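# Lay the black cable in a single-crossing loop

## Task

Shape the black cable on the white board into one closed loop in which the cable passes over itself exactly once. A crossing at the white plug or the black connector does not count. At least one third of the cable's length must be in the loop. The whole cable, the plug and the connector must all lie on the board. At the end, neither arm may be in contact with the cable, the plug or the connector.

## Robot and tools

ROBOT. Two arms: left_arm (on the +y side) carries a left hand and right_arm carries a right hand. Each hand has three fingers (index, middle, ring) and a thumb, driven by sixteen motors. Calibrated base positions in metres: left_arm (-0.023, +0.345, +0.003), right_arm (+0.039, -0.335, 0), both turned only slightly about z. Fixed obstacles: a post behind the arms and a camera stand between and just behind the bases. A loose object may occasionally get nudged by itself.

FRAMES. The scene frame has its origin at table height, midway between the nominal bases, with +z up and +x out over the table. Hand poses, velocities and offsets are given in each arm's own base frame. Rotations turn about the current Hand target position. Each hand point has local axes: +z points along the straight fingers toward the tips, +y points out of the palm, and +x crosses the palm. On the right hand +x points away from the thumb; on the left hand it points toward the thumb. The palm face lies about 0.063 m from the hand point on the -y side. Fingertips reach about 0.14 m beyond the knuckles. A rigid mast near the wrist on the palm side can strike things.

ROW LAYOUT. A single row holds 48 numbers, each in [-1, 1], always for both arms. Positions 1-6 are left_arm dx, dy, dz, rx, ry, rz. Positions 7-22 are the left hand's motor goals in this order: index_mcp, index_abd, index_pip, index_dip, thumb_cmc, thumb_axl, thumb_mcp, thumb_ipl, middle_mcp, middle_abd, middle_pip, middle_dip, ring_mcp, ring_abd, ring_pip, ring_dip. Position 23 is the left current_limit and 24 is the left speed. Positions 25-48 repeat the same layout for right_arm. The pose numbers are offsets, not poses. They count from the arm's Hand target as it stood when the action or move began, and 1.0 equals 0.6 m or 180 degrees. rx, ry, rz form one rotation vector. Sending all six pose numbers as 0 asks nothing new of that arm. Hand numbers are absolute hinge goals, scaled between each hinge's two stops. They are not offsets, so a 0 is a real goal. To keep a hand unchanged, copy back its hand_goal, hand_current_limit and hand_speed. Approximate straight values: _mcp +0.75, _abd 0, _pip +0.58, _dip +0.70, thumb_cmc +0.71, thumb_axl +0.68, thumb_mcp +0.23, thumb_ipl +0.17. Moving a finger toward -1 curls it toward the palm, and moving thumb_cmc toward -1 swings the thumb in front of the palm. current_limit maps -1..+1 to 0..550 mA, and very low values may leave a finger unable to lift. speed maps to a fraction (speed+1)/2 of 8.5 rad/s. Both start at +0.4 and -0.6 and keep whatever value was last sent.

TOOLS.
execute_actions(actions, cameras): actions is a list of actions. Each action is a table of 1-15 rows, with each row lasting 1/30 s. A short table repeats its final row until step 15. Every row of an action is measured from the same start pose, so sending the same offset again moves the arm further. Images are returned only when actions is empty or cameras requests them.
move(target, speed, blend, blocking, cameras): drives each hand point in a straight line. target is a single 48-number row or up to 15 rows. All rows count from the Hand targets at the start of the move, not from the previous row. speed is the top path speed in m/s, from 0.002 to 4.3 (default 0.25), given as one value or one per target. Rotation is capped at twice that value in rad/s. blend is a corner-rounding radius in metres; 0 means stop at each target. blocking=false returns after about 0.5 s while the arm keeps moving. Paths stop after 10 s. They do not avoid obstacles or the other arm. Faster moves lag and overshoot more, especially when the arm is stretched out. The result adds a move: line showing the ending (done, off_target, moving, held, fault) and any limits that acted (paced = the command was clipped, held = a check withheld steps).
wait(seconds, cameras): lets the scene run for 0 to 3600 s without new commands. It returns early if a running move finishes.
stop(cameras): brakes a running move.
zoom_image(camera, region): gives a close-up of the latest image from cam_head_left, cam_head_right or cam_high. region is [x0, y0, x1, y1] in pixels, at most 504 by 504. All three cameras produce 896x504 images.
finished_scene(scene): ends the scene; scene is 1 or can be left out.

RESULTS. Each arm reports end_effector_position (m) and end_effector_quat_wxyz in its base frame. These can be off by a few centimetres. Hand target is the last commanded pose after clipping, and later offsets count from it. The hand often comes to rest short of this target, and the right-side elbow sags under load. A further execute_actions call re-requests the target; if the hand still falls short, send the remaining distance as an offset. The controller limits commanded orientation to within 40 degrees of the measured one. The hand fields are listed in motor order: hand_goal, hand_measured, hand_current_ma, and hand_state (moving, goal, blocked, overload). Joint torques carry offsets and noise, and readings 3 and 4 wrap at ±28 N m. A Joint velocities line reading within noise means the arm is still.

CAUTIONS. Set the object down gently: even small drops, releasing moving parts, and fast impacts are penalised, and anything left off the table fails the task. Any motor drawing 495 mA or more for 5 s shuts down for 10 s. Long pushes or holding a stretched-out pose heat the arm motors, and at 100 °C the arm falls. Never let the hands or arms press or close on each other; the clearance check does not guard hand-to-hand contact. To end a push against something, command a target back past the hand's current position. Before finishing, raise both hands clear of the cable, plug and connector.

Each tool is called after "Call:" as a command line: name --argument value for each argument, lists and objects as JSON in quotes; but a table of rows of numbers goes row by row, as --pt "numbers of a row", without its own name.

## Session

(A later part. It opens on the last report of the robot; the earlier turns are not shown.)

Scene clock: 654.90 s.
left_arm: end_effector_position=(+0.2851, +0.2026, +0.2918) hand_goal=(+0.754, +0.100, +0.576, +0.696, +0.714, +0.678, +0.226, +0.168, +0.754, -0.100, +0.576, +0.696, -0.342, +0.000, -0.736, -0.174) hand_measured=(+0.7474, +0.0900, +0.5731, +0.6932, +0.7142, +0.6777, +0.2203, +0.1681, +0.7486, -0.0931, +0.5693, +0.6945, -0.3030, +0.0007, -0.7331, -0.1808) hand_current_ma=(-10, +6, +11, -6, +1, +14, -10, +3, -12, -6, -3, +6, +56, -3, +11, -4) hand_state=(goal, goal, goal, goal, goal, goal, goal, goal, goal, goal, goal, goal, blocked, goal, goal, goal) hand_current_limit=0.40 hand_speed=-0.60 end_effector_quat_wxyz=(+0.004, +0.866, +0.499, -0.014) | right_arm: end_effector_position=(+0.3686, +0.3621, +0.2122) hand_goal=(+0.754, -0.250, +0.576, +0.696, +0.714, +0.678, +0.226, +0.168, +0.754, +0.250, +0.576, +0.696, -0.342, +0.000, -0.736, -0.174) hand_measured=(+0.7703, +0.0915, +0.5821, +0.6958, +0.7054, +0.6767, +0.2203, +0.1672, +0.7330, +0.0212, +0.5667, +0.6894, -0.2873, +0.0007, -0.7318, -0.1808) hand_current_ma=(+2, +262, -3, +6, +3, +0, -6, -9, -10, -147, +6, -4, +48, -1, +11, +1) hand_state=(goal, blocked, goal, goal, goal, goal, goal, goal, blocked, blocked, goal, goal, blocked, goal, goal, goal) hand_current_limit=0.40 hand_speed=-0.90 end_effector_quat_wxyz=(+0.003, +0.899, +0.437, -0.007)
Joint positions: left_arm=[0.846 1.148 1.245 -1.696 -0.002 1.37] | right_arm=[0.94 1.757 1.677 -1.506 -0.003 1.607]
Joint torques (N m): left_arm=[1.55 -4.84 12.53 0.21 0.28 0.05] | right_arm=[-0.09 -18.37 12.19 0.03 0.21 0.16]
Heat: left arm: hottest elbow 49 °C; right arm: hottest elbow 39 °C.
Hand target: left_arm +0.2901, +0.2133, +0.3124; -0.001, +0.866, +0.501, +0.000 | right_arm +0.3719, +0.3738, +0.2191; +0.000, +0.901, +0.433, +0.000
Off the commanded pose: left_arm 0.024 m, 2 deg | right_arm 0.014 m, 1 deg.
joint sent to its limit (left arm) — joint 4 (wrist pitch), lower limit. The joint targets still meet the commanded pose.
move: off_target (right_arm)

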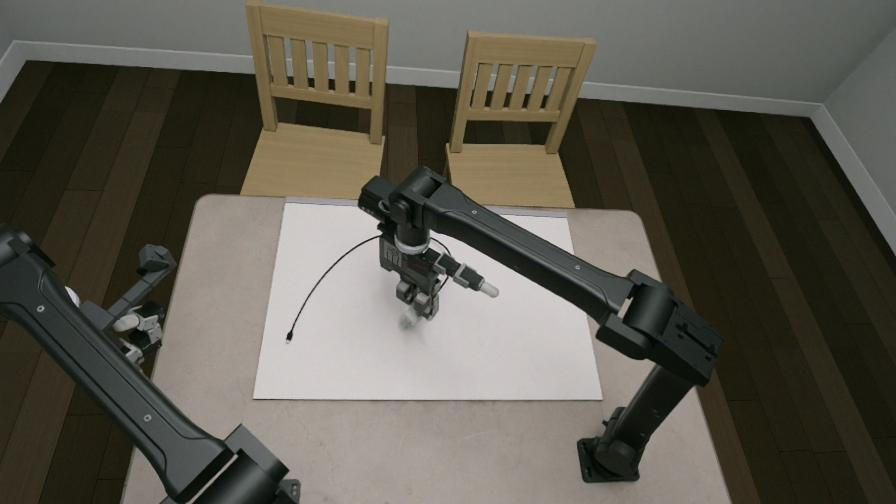

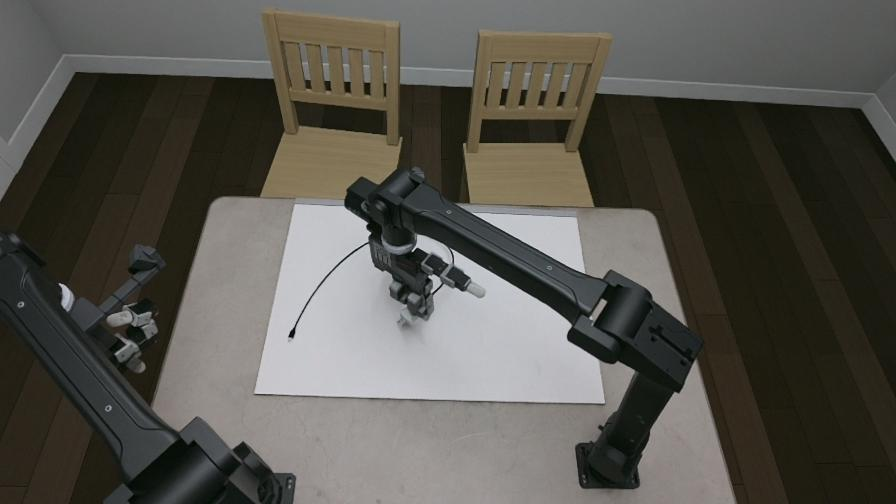

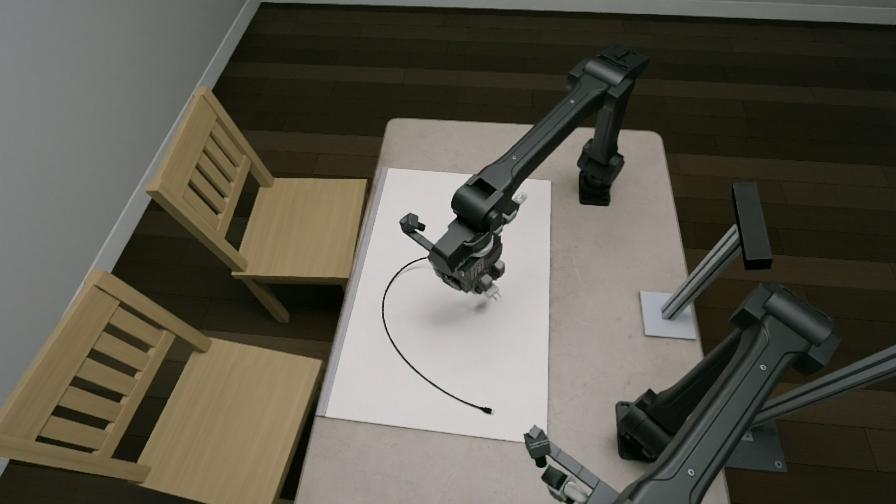

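Call:
move --target '[0,0,0,0,0,0, 0.754,0.1,0.576,0.696, 0.714,0.678,0.226,0.168, 0.754,-0.1,0.576,0.696, -0.342,0,-0.737,-0.174, 0.4,-0.6, 0,0,-0.15,0,0,0, 0.754,-0.25,0.576,0.696,0.714,0.678,0.226,0.168,0.754,0.25,0.576,0.696,-0.342,0,-0.737,-0.174,0.4,-0.9]' --speed 0.06 --cameras '["all"]'

Call:
zoom_image --camera "cam_high" --region '[440, 240, 540, 330]'

Call:
zoom_image --camera "cam_head_right" --region '[350, 240, 470, 360]'

Scene clock: 671.40 s.
left_arm: end_effector_position=(+0.2851, +0.2026, +0.2918) hand_goal=(+0.754, +0.100, +0.576, +0.696, +0.714, +0.678, +0.226, +0.168, +0.754, -0.100, +0.576, +0.696, -0.342, +0.000, -0.736, -0.174) hand_measured=(+0.7474, +0.0915, +0.5731, +0.6932, +0.7154, +0.6777, +0.2212, +0.1681, +0.7486, -0.0931, +0.5693, +0.6945, -0.3030, +0.0007, -0.7331, -0.1808) hand_current_ma=(-27, +5, +5, -25, +1, +6, -15, +8, -30, -2, -21, +7, +82, -1, +21, -7) hand_state=(goal, goal, goal, goal, goal, goal, goal, goal, goal, goal, goal, goal, blocked, goal, goal, goal) hand_current_limit=0.40 hand_speed=-0.60 end_effector_quat_wxyz=(+0.004, +0.866, +0.499, -0.014) | right_arm: end_effector_position=(+0.3741, +0.3697, +0.1383) hand_goal=(+0.754, -0.250, +0.576, +0.696, +0.714, +0.678, +0.226, +0.168, +0.754, +0.250, +0.576, +0.696, -0.342, +0.000, -0.736, -0.174) hand_measured=(+0.7691, +0.0915, +0.5808, +0.6958, +0.7054, +0.6777, +0.2203, +0.1681, +0.7318, +0.0212, +0.5667, +0.6894, -0.2885, +0.0007, -0.7318, -0.1808) hand_current_ma=(+1, +255, -4, +0, -2, -3, -9, -7, -10, -151, +5, -11, +54, +1, +13, -11) hand_state=(goal, blocked, goal, goal, goal, goal, goal, goal, blocked, blocked, goal, goal, blocked, goal, goal, goal) hand_current_limit=0.40 hand_speed=-0.90 end_effector_quat_wxyz=(-0.003, +0.900, +0.437, +0.002)
Joint positions: left_arm=[0.846 1.148 1.245 -1.696 -0.002 1.37] | right_arm=[0.94 1.8 1.542 -1.306 -0.003 1.607]
Joint torques (N m): left_arm=[1.55 -4.84 12.53 0.2 0.28 0.05] | right_arm=[-0.09 -19.08 8.47 0.87 0.21 0.19]
Motor temperatures (°C): left_arm=[26 28 50 24 23 24] | right_arm=[23 28 43 24 24 21]
Heat: left arm: hottest elbow 50 °C; right arm: hottest elbow 43 °C.
Hand target: left_arm +0.2901, +0.2133, +0.3124; -0.001, +0.866, +0.501, +0.000 | right_arm +0.3719, +0.3738, +0.1292; +0.000, +0.901, +0.433, +0.000
Off the commanded pose: left_arm 0.024 m, 2 deg | right_arm 0.010 m, 1 deg.
joint sent to its limit (left arm) — joint 4 (wrist pitch), lower limit. The joint targets still meet the commanded pose.
move: done

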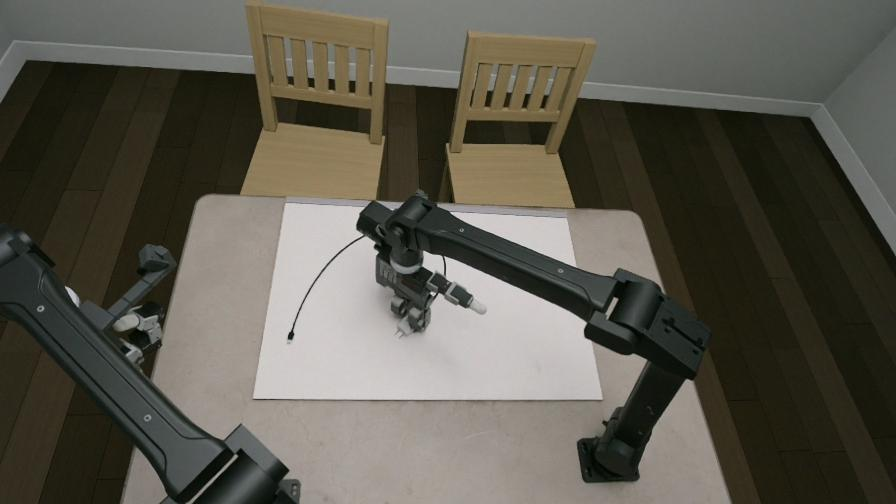

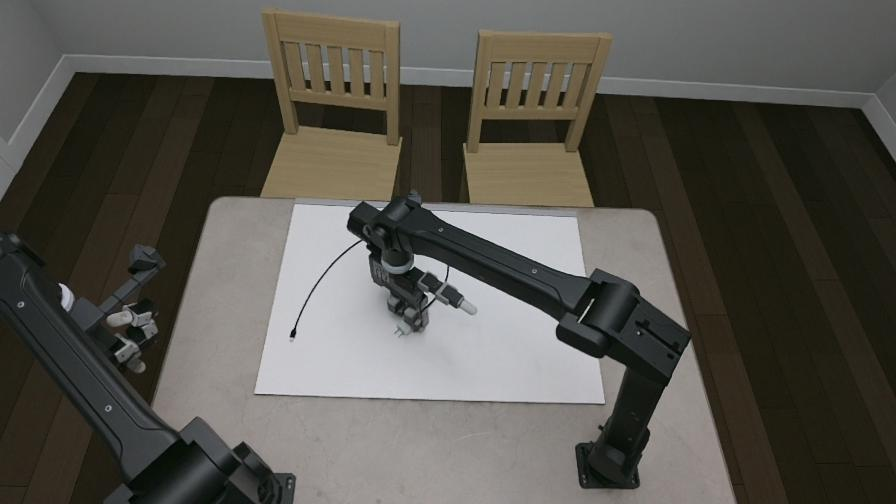

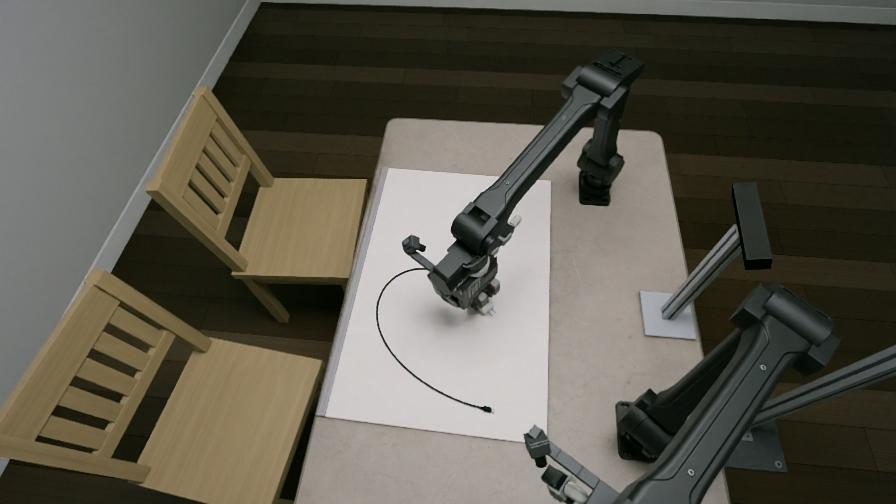

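Scaled by 5.040 from the camera's image (finer frame: 1280x720).

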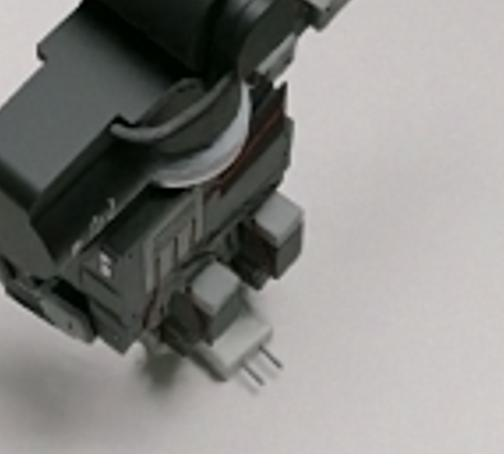

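Scaled by 4.200 from the camera's image (finer frame: 1280x720).

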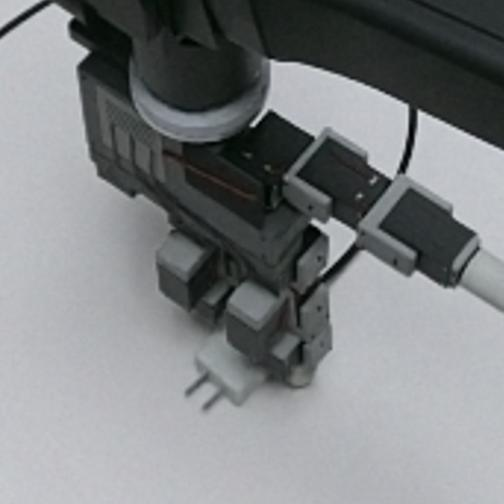

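Call:
move --pt "0 0 0 0 0 0 0.754 0.1 0.576 0.696 0.714 0.678 0.226 0.168 0.754 -0.1 0.576 0.696 -0.342 0 -0.737 -0.174 0.4 -0.6 0 0 -0.02 0 0 0 0.754 -0.25 0.576 0.696 0.714 0.678 0.226 0.168 0.754 0.25 0.576 0.696 -0.342 0 -0.737 -0.174 0.4 -0.9" --speed 0.05 --cameras '["cam_high","cam_head_right"]'

Call:
zoom_image --camera "cam_head_right" --region '[370, 280, 450, 360]'

Call:
zoom_image --camera "cam_high" --region '[440, 270, 520, 330]'

Scene clock: 677.23 s.
left_arm: end_effector_position=(+0.2851, +0.2026, +0.2918) hand_goal=(+0.754, +0.100, +0.576, +0.696, +0.714, +0.678, +0.226, +0.168, +0.754, -0.100, +0.576, +0.696, -0.342, +0.000, -0.736, -0.174) hand_measured=(+0.7486, +0.0915, +0.5731, +0.6932, +0.7154, +0.6777, +0.2212, +0.1681, +0.7486, -0.0916, +0.5693, +0.6945, -0.3042, +0.0007, -0.7331, -0.1808) hand_current_ma=(-31, -11, +0, -6, +4, +10, -14, -3, -37, +3, +10, +30, +87, +12, +19, -3) hand_state=(goal, goal, goal, goal, goal, goal, goal, goal, goal, goal, goal, goal, blocked, goal, goal, goal) hand_current_limit=0.40 hand_speed=-0.60 end_effector_quat_wxyz=(+0.004, +0.866, +0.499, -0.014) | right_arm: end_effector_position=(+0.3749, +0.3708, +0.1350) hand_goal=(+0.754, -0.250, +0.576, +0.696, +0.714, +0.678, +0.226, +0.168, +0.754, +0.250, +0.576, +0.696, -0.342, +0.000, -0.736, -0.174) hand_measured=(+0.7740, +0.0915, +0.5834, +0.6971, +0.7067, +0.6777, +0.2193, +0.1672, +0.7318, +0.0241, +0.5654, +0.6894, -0.2885, +0.0007, -0.7318, -0.1808) hand_current_ma=(+8, +256, -6, +4, -6, +2, -10, +1, -8, -148, +1, -9, +59, -1, +7, -1) hand_state=(goal, blocked, goal, goal, goal, goal, goal, goal, blocked, blocked, goal, goal, blocked, goal, goal, goal) hand_current_limit=0.40 hand_speed=-0.90 end_effector_quat_wxyz=(-0.005, +0.900, +0.436, +0.006)
Joint positions: left_arm=[0.846 1.148 1.245 -1.696 -0.002 1.37] | right_arm=[0.94 1.8 1.533 -1.288 -0.003 1.608]
Joint torques (N m): left_arm=[1.55 -4.89 12.55 0.2 0.28 0.05] | right_arm=[-0.09 -18.32 7.54 1.29 0.21 0.18]
Heat: left arm: hottest elbow 50 °C; right arm: hottest elbow 42 °C.
Hand target: left_arm +0.2901, +0.2133, +0.3124; -0.001, +0.866, +0.501, +0.000 | right_arm +0.3719, +0.3739, +0.1172; +0.000, +0.901, +0.433, +0.000
Off the commanded pose: left_arm 0.024 m, 2 deg | right_arm 0.018 m, 1 deg.
joint sent to its limit (left arm) — joint 4 (wrist pitch), lower limit. The joint targets still meet the commanded pose.
move: off_target (right_arm)
Images, in order (width x height): cam_head_right 896x504, cam_high 896x504.

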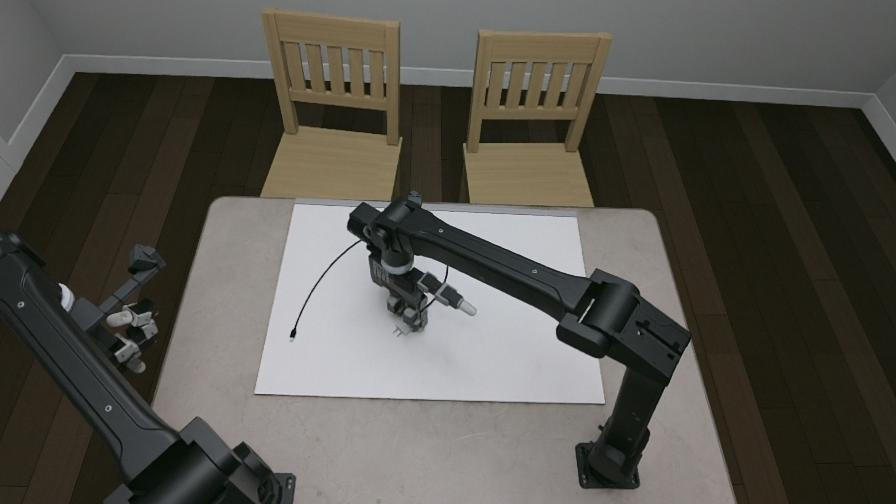

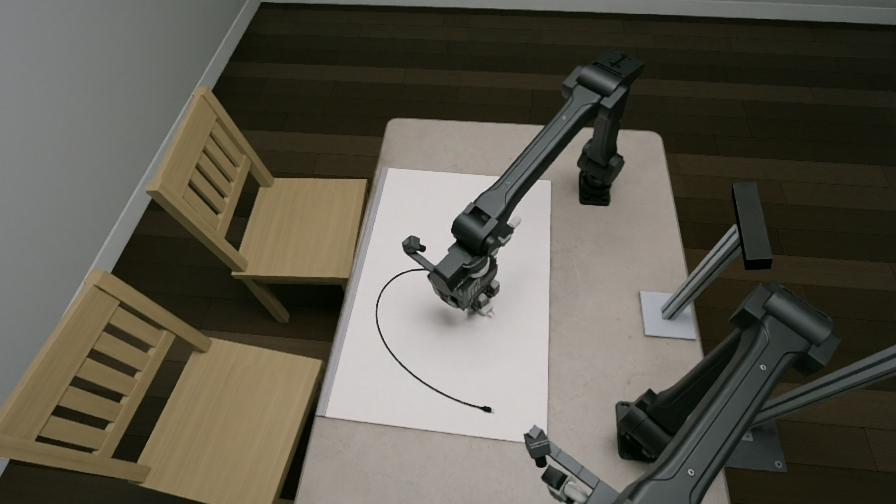

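Scaled by 6.300 from the camera's image (finer frame: 1280x720).

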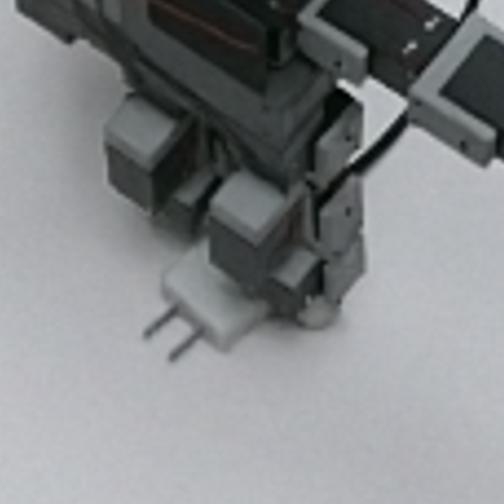

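Scaled by 6.300 from the camera's image (finer frame: 1280x720).

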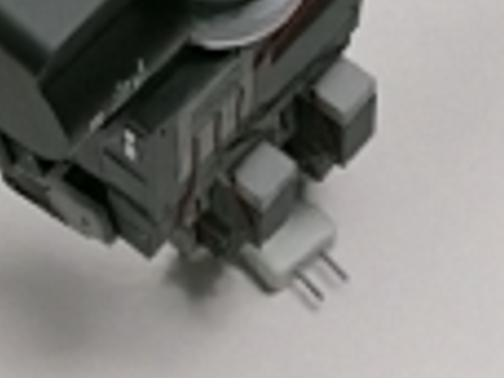

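Call:
move --pt "0 0 0 0 0 0 0.754 0.1 0.576 0.696 0.714 0.678 0.226 0.168 0.754 -0.1 0.576 0.696 -0.342 0 -0.737 -0.174 0.4 -0.6 0 0 0.02 0 0 0 0.754 0.08 0.576 0.696 0.714 0.678 0.226 0.168 0.754 0.0 0.576 0.696 -0.342 0 -0.737 -0.174 0.4 -0.8" --pt "0 0 0 0 0 0 0.754 0.1 0.576 0.696 0.714 0.678 0.226 0.168 0.754 -0.1 0.576 0.696 -0.342 0 -0.737 -0.174 0.4 -0.6 0 0 0.022 0 0 0 0.754 0.22 0.576 0.696 0.714 0.678 0.226 0.168 0.754 -0.12 0.576 0.696 -0.342 0 -0.737 -0.174 0.4 -0.8" --pt "0 0 0 0 0 0 0.754 0.1 0.576 0.696 0.714 0.678 0.226 0.168 0.754 -0.1 0.576 0.696 -0.342 0 -0.737 -0.174 0.4 -0.6 0 0 0.2 0 0 0 0.754 0.22 0.576 0.696 0.714 0.678 0.226 0.168 0.754 -0.12 0.576 0.696 -0.342 0 -0.737 -0.174 0.4 -0.8" --speed '[0.05,0.05,0.08]' --cameras '["all"]'

Call:
zoom_image --camera "cam_head_right" --region '[350, 240, 470, 360]'

Scene clock: 688.13 s.
left_arm: end_effector_position=(+0.2851, +0.2026, +0.2918) hand_goal=(+0.754, +0.100, +0.576, +0.696, +0.714, +0.678, +0.226, +0.168, +0.754, -0.100, +0.576, +0.696, -0.342, +0.000, -0.736, -0.174) hand_measured=(+0.7474, +0.0915, +0.5731, +0.6932, +0.7154, +0.6767, +0.2203, +0.1681, +0.7486, -0.0916, +0.5693, +0.6945, -0.3030, +0.0007, -0.7331, -0.1808) hand_current_ma=(-37, -14, +5, -7, +4, -2, -41, -3, -6, -17, -10, +4, +92, +14, -7, -35) hand_state=(goal, goal, goal, goal, goal, goal, goal, goal, goal, goal, goal, goal, blocked, goal, goal, goal) hand_current_limit=0.40 hand_speed=-0.60 end_effector_quat_wxyz=(+0.004, +0.866, +0.499, -0.014) | right_arm: end_effector_position=(+0.3708, +0.3647, +0.2207) hand_goal=(+0.754, +0.220, +0.576, +0.696, +0.714, +0.678, +0.226, +0.168, +0.754, -0.120, +0.576, +0.696, -0.342, +0.000, -0.736, -0.174) hand_measured=(+0.7571, +0.1985, +0.5821, +0.6971, +0.7054, +0.6777, +0.2203, +0.1672, +0.7378, -0.1092, +0.5667, +0.6894, -0.2885, +0.0007, -0.7318, -0.1808) hand_current_ma=(-6, -10, -9, +2, +0, +0, -1, -11, -3, +11, +8, -15, +54, +0, +8, -5) hand_state=(goal, blocked, goal, goal, goal, goal, goal, goal, goal, goal, goal, goal, blocked, goal, goal, goal) hand_current_limit=0.40 hand_speed=-0.80 end_effector_quat_wxyz=(+0.008, +0.900, +0.436, -0.015)
Joint positions: left_arm=[0.846 1.148 1.245 -1.696 -0.002 1.37] | right_arm=[0.94 1.778 1.726 -1.553 -0.001 1.608]
Joint torques (N m): left_arm=[1.55 -4.84 12.53 0.21 0.28 0.05] | right_arm=[-0.03 -20.78 11.86 -0.08 0.14 0.18]
Heat: left arm: hottest elbow 50 °C; right arm: hottest elbow 40 °C.
Hand target: left_arm +0.2901, +0.2133, +0.3124; -0.001, +0.866, +0.501, +0.000 | right_arm +0.3719, +0.3738, +0.2371; +0.000, +0.901, +0.433, +0.000
Off the commanded pose: left_arm 0.024 m, 2 deg | right_arm 0.019 m, 2 deg.
joint sent to its limit (left arm) — joint 4 (wrist pitch), lower limit. The joint targets still meet the commanded pose.
move: off_target (right_arm)

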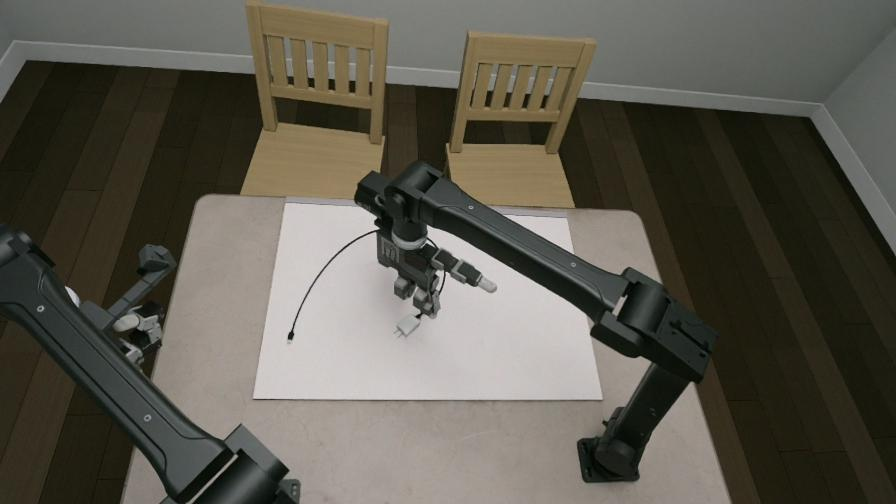

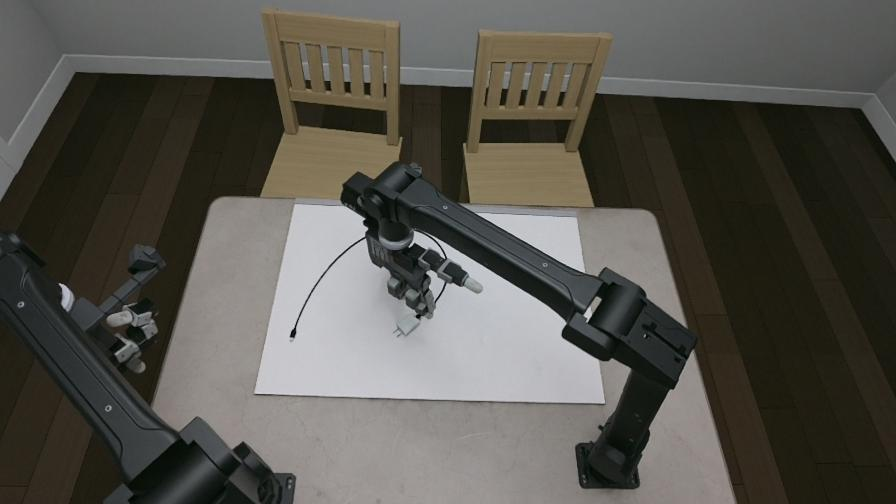

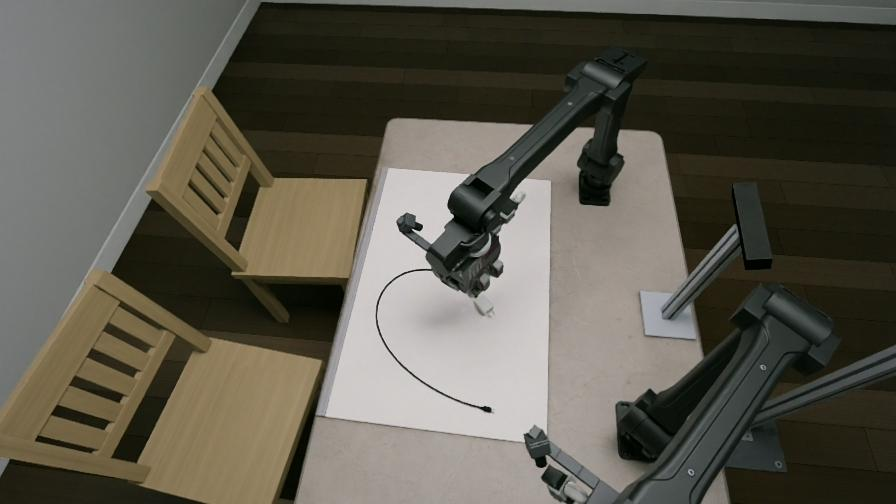

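Scaled by 4.200 from the camera's image (finer frame: 1280x720).

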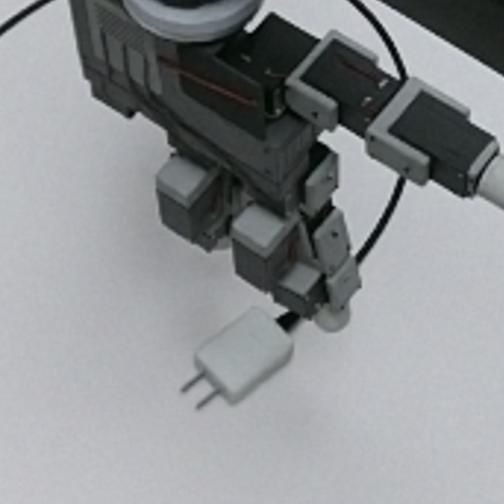

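Call:
move --pt "0 0 0 0 0 0 0.754 0.1 0.576 0.696 0.714 0.678 0.226 0.168 0.754 -0.1 0.576 0.696 -0.342 0 -0.737 -0.174 0.4 -0.6 -0.02 -0.79 0.12 0 0 0.388 0.754 0.13 0.576 0.696 0.714 0.678 0.226 0.168 0.754 -0.13 0.576 0.696 -0.342 0 -0.737 -0.174 0.4 -0.6" --pt "0.252 -0.892 -0.15 0 0 -0.052 0.754 0.13 0.576 0.696 0.714 0.678 0.226 0.168 0.754 -0.13 0.576 0.696 -0.342 0 -0.737 -0.174 0.4 -0.6 -0.15 -0.79 0.12 0 0 0.388 0.754 0.13 0.576 0.696 0.714 0.678 0.226 0.168 0.754 -0.13 0.576 0.696 -0.342 0 -0.737 -0.174 0.4 -0.6" --speed '[0.25,0.2]' --cameras '["all"]'

Call:
zoom_image --camera "cam_head_left" --region '[350, 240, 470, 360]'

Call:
zoom_image --camera "cam_high" --region '[440, 240, 540, 330]'

Scene clock: 719.07 s.
left_arm: end_effector_position=(+0.4278, -0.3080, +0.2026) hand_goal=(+0.754, +0.130, +0.576, +0.696, +0.714, +0.678, +0.226, +0.168, +0.754, -0.130, +0.576, +0.696, -0.342, +0.000, -0.736, -0.174) hand_measured=(+0.7486, +0.1179, +0.5731, +0.6932, +0.7041, +0.6767, +0.2212, +0.1672, +0.7486, -0.1165, +0.5693, +0.6945, -0.3042, -0.0008, -0.7331, -0.1808) hand_current_ma=(-22, -13, +2, -19, -15, +9, -34, +0, -3, +2, -9, +16, +75, +10, +13, -12) hand_state=(goal, goal, goal, goal, goal, goal, goal, goal, goal, goal, goal, goal, blocked, goal, goal, goal) hand_current_limit=0.40 hand_speed=-0.60 end_effector_quat_wxyz=(-0.021, +0.904, +0.427, -0.012) | right_arm: end_effector_position=(+0.2869, -0.1012, +0.3094) hand_goal=(+0.754, +0.130, +0.576, +0.696, +0.714, +0.678, +0.226, +0.168, +0.754, -0.130, +0.576, +0.696, -0.342, +0.000, -0.736, -0.174) hand_measured=(+0.7571, +0.1355, +0.5795, +0.6958, +0.7180, +0.6767, +0.2193, +0.1672, +0.7426, -0.1165, +0.5667, +0.6881, -0.2885, +0.0007, -0.7318, -0.1808) hand_current_ma=(-11, +3, -7, +2, +1, +1, -5, -13, +2, +2, +1, -8, +50, +6, +11, -1) hand_state=(goal, goal, goal, goal, goal, goal, goal, goal, goal, goal, goal, goal, blocked, goal, goal, goal) hand_current_limit=0.40 hand_speed=-0.60 end_effector_quat_wxyz=(+0.057, +0.490, +0.870, +0.005)
Joint positions: left_arm=[-0.661 1.534 1.383 -1.468 0.002 0.027] | right_arm=[-0.567 0.894 1.104 -1.668 -0.017 -1.111]
Joint torques (N m): left_arm=[-0.15 -10.29 12.36 0.77 -0.03 -0.14] | right_arm=[-1.55 -4.31 8.77 0.54 -0.26 -0.16]
Heat: left arm: hottest elbow 49 °C; right arm: hottest elbow 42 °C.
Hand target: left_arm +0.4413, -0.3218, +0.2222; -0.001, +0.904, +0.428, +0.000 | right_arm +0.2818, -0.1001, +0.3090; +0.000, +0.491, +0.871, +0.000
Off the commanded pose: left_arm 0.028 m, 3 deg | right_arm 0.005 m, 6 deg.
joint sent to its limit (right arm) — joint 4 (wrist pitch), lower limit. The joint targets are off in orientation, not in position.
move: off_target (left_arm, right_arm); target 2's new numbers were sent with left_arm's hand 0.028 m and 3 deg from that target

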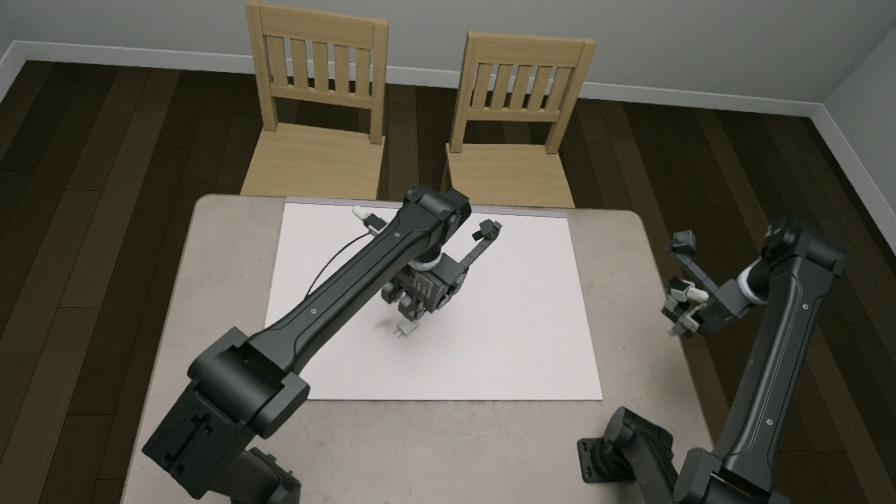

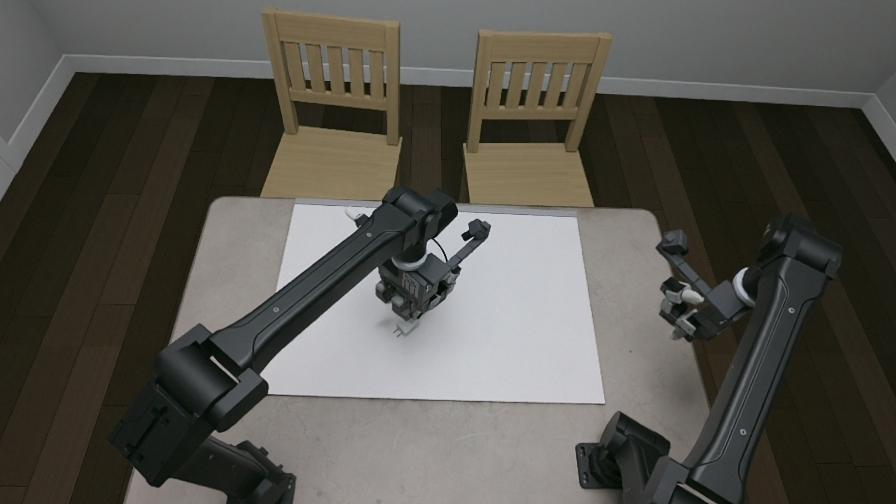

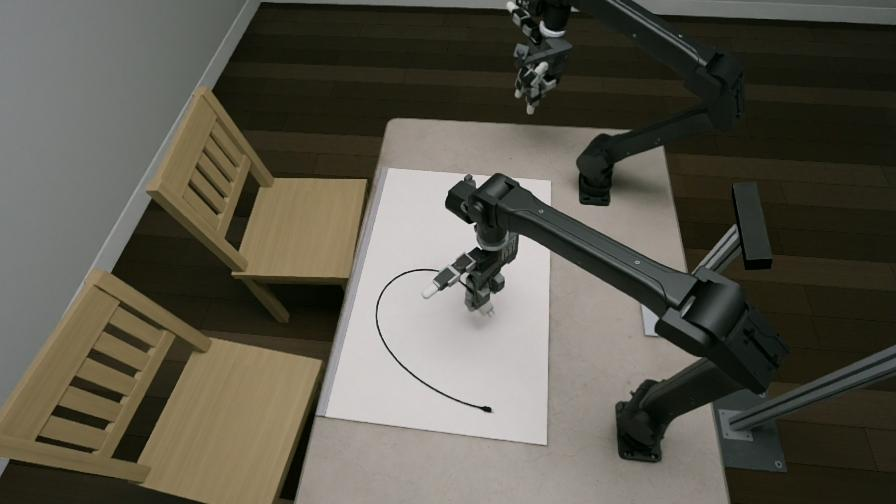

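Scaled by 4.200 from the camera's image (finer frame: 1280x720).

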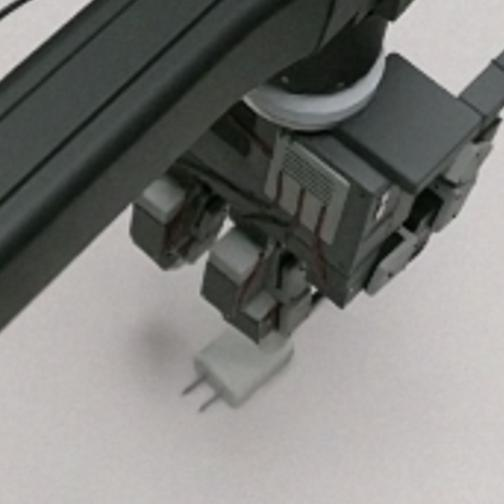

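Scaled by 5.040 from the camera's image (finer frame: 1280x720).

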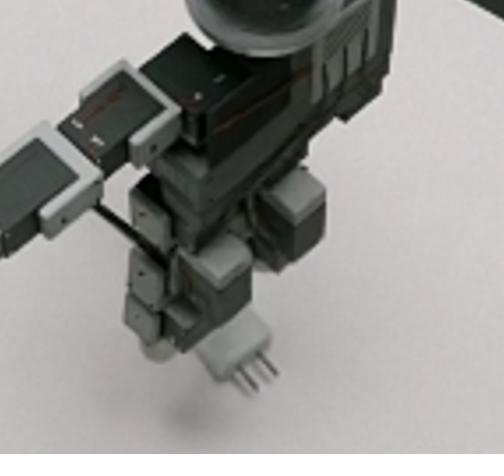

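Call:
move --target '[-0.022,0.013,-0.09,0,0,0, 0.754,0.13,0.576,0.696, 0.714,0.678,0.226,0.168, 0.754,-0.13,0.576,0.696, -0.342,0,-0.737,-0.174, 0.4,-0.6, 0,0,0,0,0,0, 0.754,0.13,0.576,0.696,0.714,0.678,0.226,0.168,0.754,-0.13,0.576,0.696,-0.342,0,-0.737,-0.174,0.4,-0.6]' --speed 0.08 --cameras '["all"]'

Call:
zoom_image --camera "cam_head_left" --region '[370, 280, 450, 360]'

Call:
zoom_image --camera "cam_high" --region '[440, 260, 520, 340]'

Scene clock: 739.20 s.
left_arm: end_effector_position=(+0.4297, -0.3090, +0.1691) hand_goal=(+0.754, +0.130, +0.576, +0.696, +0.714, +0.678, +0.226, +0.168, +0.754, -0.130, +0.576, +0.696, -0.342, +0.000, -0.736, -0.174) hand_measured=(+0.7474, +0.1179, +0.5731, +0.6920, +0.7041, +0.6777, +0.2203, +0.1681, +0.7486, -0.1165, +0.5680, +0.6945, -0.3030, -0.0008, -0.7331, -0.1808) hand_current_ma=(-24, -11, +13, -15, -34, +2, -45, +6, -27, +8, +11, +2, +85, +10, -4, -18) hand_state=(goal, goal, goal, goal, goal, goal, goal, goal, goal, goal, goal, goal, blocked, goal, goal, goal) hand_current_limit=0.40 hand_speed=-0.60 end_effector_quat_wxyz=(-0.004, +0.903, +0.429, -0.003) | right_arm: end_effector_position=(+0.2869, -0.1012, +0.3094) hand_goal=(+0.754, +0.130, +0.576, +0.696, +0.714, +0.678, +0.226, +0.168, +0.754, -0.130, +0.576, +0.696, -0.342, +0.000, -0.736, -0.174) hand_measured=(+0.7571, +0.1369, +0.5808, +0.6958, +0.7180, +0.6767, +0.2193, +0.1672, +0.7426, -0.1165, +0.5667, +0.6894, -0.2885, -0.0008, -0.7318, -0.1808) hand_current_ma=(-12, +1, -6, +7, -1, -4, -7, -8, +2, +14, +7, -14, +51, +0, +6, +1) hand_state=(goal, goal, goal, goal, goal, goal, goal, goal, goal, goal, goal, goal, blocked, goal, goal, goal) hand_current_limit=0.40 hand_speed=-0.60 end_effector_quat_wxyz=(+0.057, +0.490, +0.870, +0.005)
Joint positions: left_arm=[-0.661 1.534 1.285 -1.332 0.002 0.022] | right_arm=[-0.567 0.894 1.104 -1.668 -0.017 -1.111]
Joint torques (N m): left_arm=[-0.5 -10.93 8.08 1.35 -0.03 -0.13] | right_arm=[-1.61 -4.19 8.77 0.54 -0.26 -0.15]
Motor temperatures (°C): left_arm=[26 28 45 24 23 23] | right_arm=[23 29 41 24 24 21]
Heat: left arm: hottest elbow 45 °C; right arm: hottest elbow 41 °C.
Hand target: left_arm +0.4282, -0.3140, +0.1683; +0.000, +0.904, +0.428, +0.000 | right_arm +0.2818, -0.1001, +0.3090; +0.000, +0.491, +0.871, +0.000
Off the commanded pose: left_arm 0.005 m, 1 deg | right_arm 0.005 m, 6 deg.
joint sent to its limit (right arm) — joint 4 (wrist pitch), lower limit. The joint targets are off in orientation, not in position.
move: done

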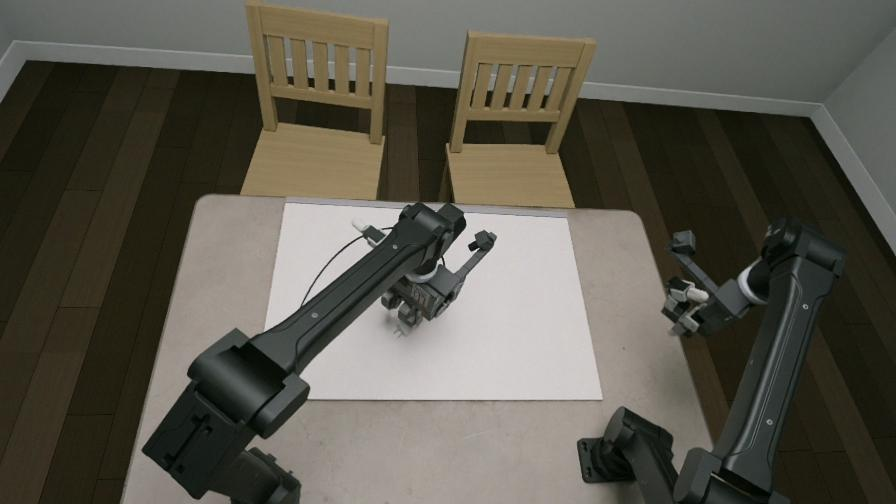

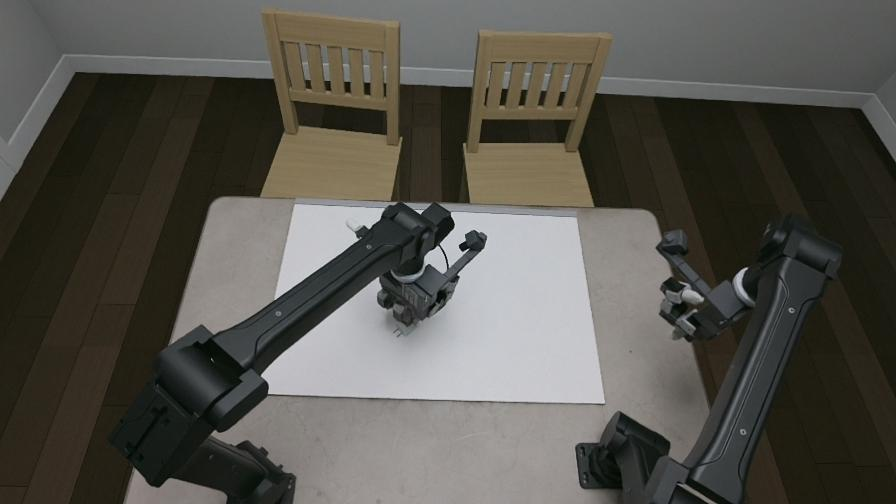

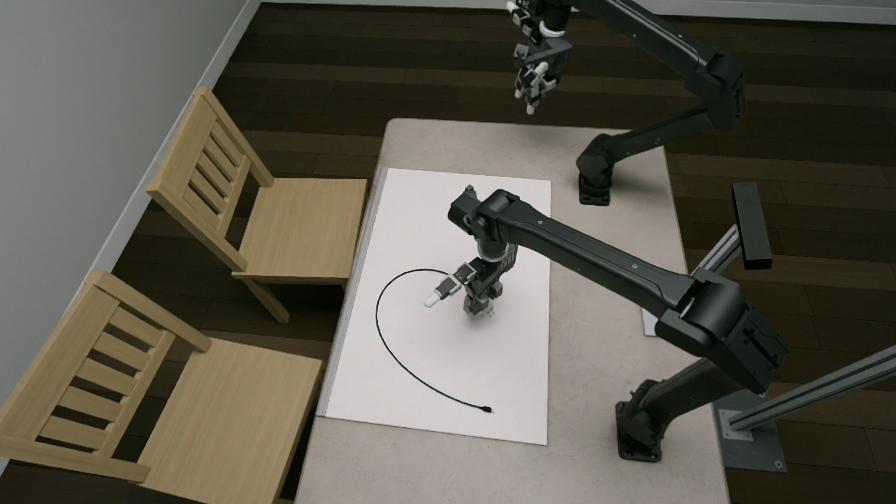

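Scaled by 6.300 from the camera's image (finer frame: 1280x720).

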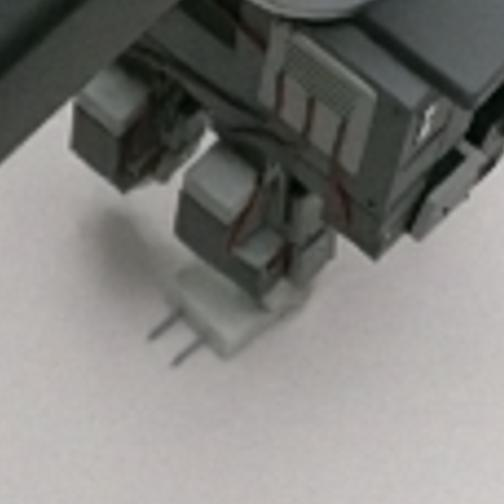

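Scaled by 6.300 from the camera's image (finer frame: 1280x720).

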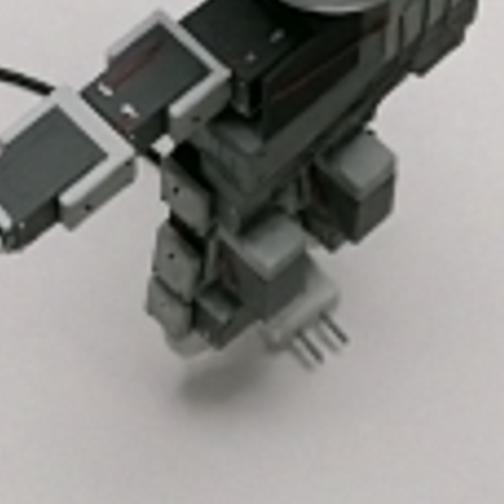

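Call:
move --target '[-0.007,-0.007,-0.067,0,0,0, 0.754,0.13,0.576,0.696, 0.714,0.678,0.226,0.168, 0.754,-0.13,0.576,0.696, -0.342,0,-0.737,-0.174, 0.4,-0.6, 0,0,0,0,0,0, 0.754,0.13,0.576,0.696,0.714,0.678,0.226,0.168,0.754,-0.13,0.576,0.696,-0.342,0,-0.737,-0.174,0.4,-0.6]' --speed 0.06 --cameras '["all"]'

Call:
zoom_image --camera "cam_head_left" --region '[370, 280, 450, 360]'

Call:
zoom_image --camera "cam_high" --region '[440, 260, 520, 340]'

Scene clock: 750.60 s.
left_arm: end_effector_position=(+0.4246, -0.3144, +0.1353) hand_goal=(+0.754, +0.130, +0.576, +0.696, +0.714, +0.678, +0.226, +0.168, +0.754, -0.130, +0.576, +0.696, -0.342, +0.000, -0.736, -0.174) hand_measured=(+0.7462, +0.1135, +0.5782, +0.7047, +0.7067, +0.6777, +0.2193, +0.1681, +0.7523, -0.1400, +0.5782, +0.6945, -0.3030, -0.0008, -0.7331, -0.1808) hand_current_ma=(-10, -31, +30, +21, -18, +7, -31, +15, +11, -8, +11, +1, +85, -3, +20, -15) hand_state=(goal, goal, goal, goal, goal, goal, goal, goal, goal, goal, goal, goal, blocked, goal, goal, goal) hand_current_limit=0.40 hand_speed=-0.60 end_effector_quat_wxyz=(+0.002, +0.904, +0.428, +0.001) | right_arm: end_effector_position=(+0.2869, -0.1012, +0.3094) hand_goal=(+0.754, +0.130, +0.576, +0.696, +0.714, +0.678, +0.226, +0.168, +0.754, -0.130, +0.576, +0.696, -0.342, +0.000, -0.736, -0.174) hand_measured=(+0.7571, +0.1369, +0.5795, +0.6958, +0.7180, +0.6777, +0.2193, +0.1681, +0.7426, -0.1165, +0.5667, +0.6894, -0.2885, -0.0008, -0.7318, -0.1795) hand_current_ma=(-4, +5, -11, +3, +7, -6, -4, -12, +3, +15, +9, -10, +57, +7, +8, +5) hand_state=(goal, goal, goal, goal, goal, goal, goal, goal, goal, goal, goal, goal, blocked, goal, goal, goal) hand_current_limit=0.40 hand_speed=-0.60 end_effector_quat_wxyz=(+0.057, +0.490, +0.870, +0.005)
Joint positions: left_arm=[-0.678 1.55 1.209 -1.226 0 0.009] | right_arm=[-0.567 0.894 1.104 -1.668 -0.017 -1.111]
Joint torques (N m): left_arm=[-0.21 -10.34 7.91 1.28 0.02 -0.13] | right_arm=[-1.55 -4.31 8.77 0.54 -0.26 -0.16]
Heat: left arm: hottest elbow 44 °C; right arm: hottest elbow 40 °C.
Hand target: left_arm +0.4238, -0.3183, +0.1281; -0.001, +0.904, +0.428, +0.000 | right_arm +0.2818, -0.1001, +0.3090; +0.000, +0.491, +0.871, +0.000
Off the commanded pose: left_arm 0.008 m, 0 deg | right_arm 0.005 m, 6 deg.
joint sent to its limit (right arm) — joint 4 (wrist pitch), lower limit. The joint targets are off in orientation, not in position.
move: done

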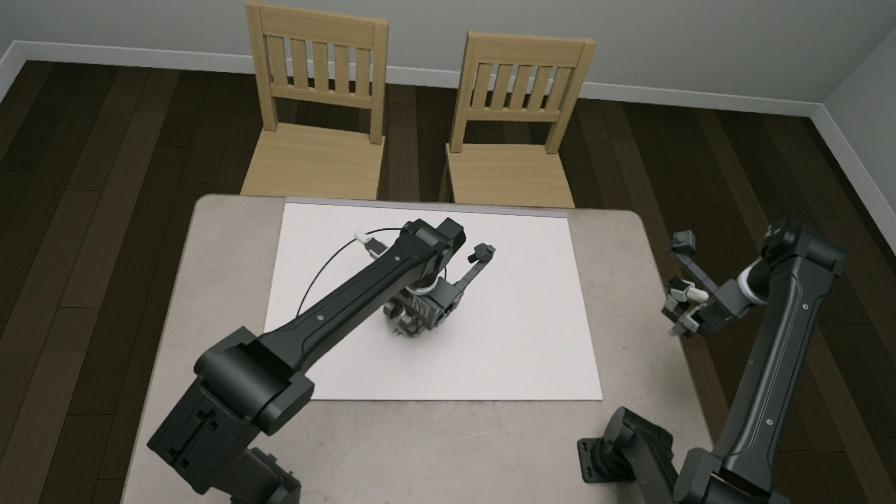

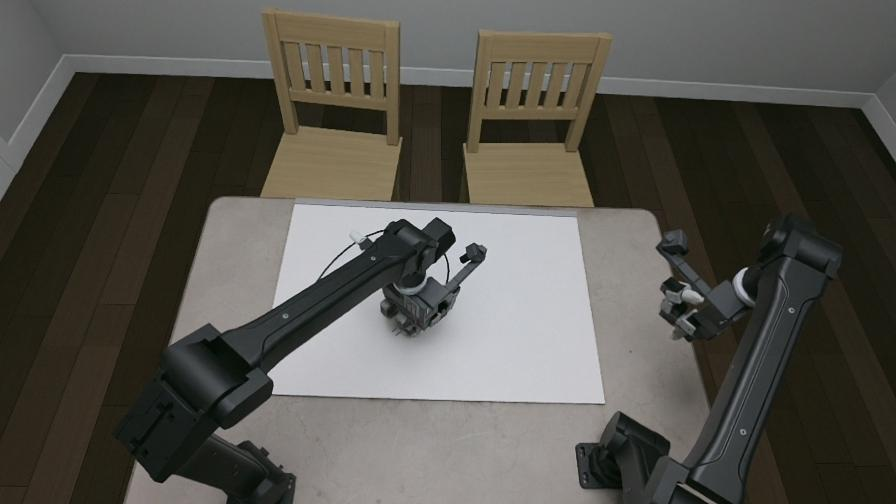

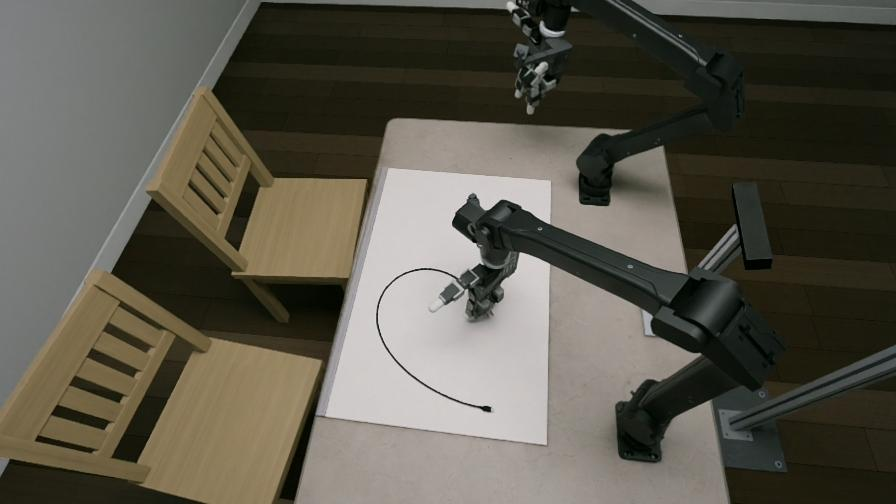

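Scaled by 6.300 from the camera's image (finer frame: 1280x720).

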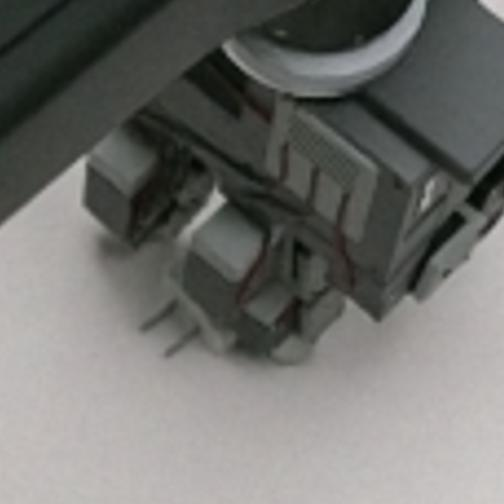

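Scaled by 6.300 from the camera's image (finer frame: 1280x720).

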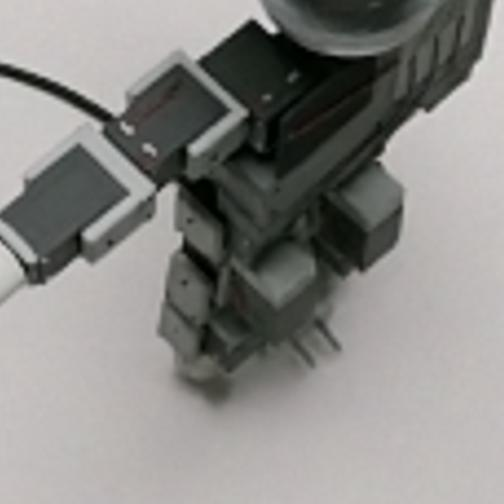

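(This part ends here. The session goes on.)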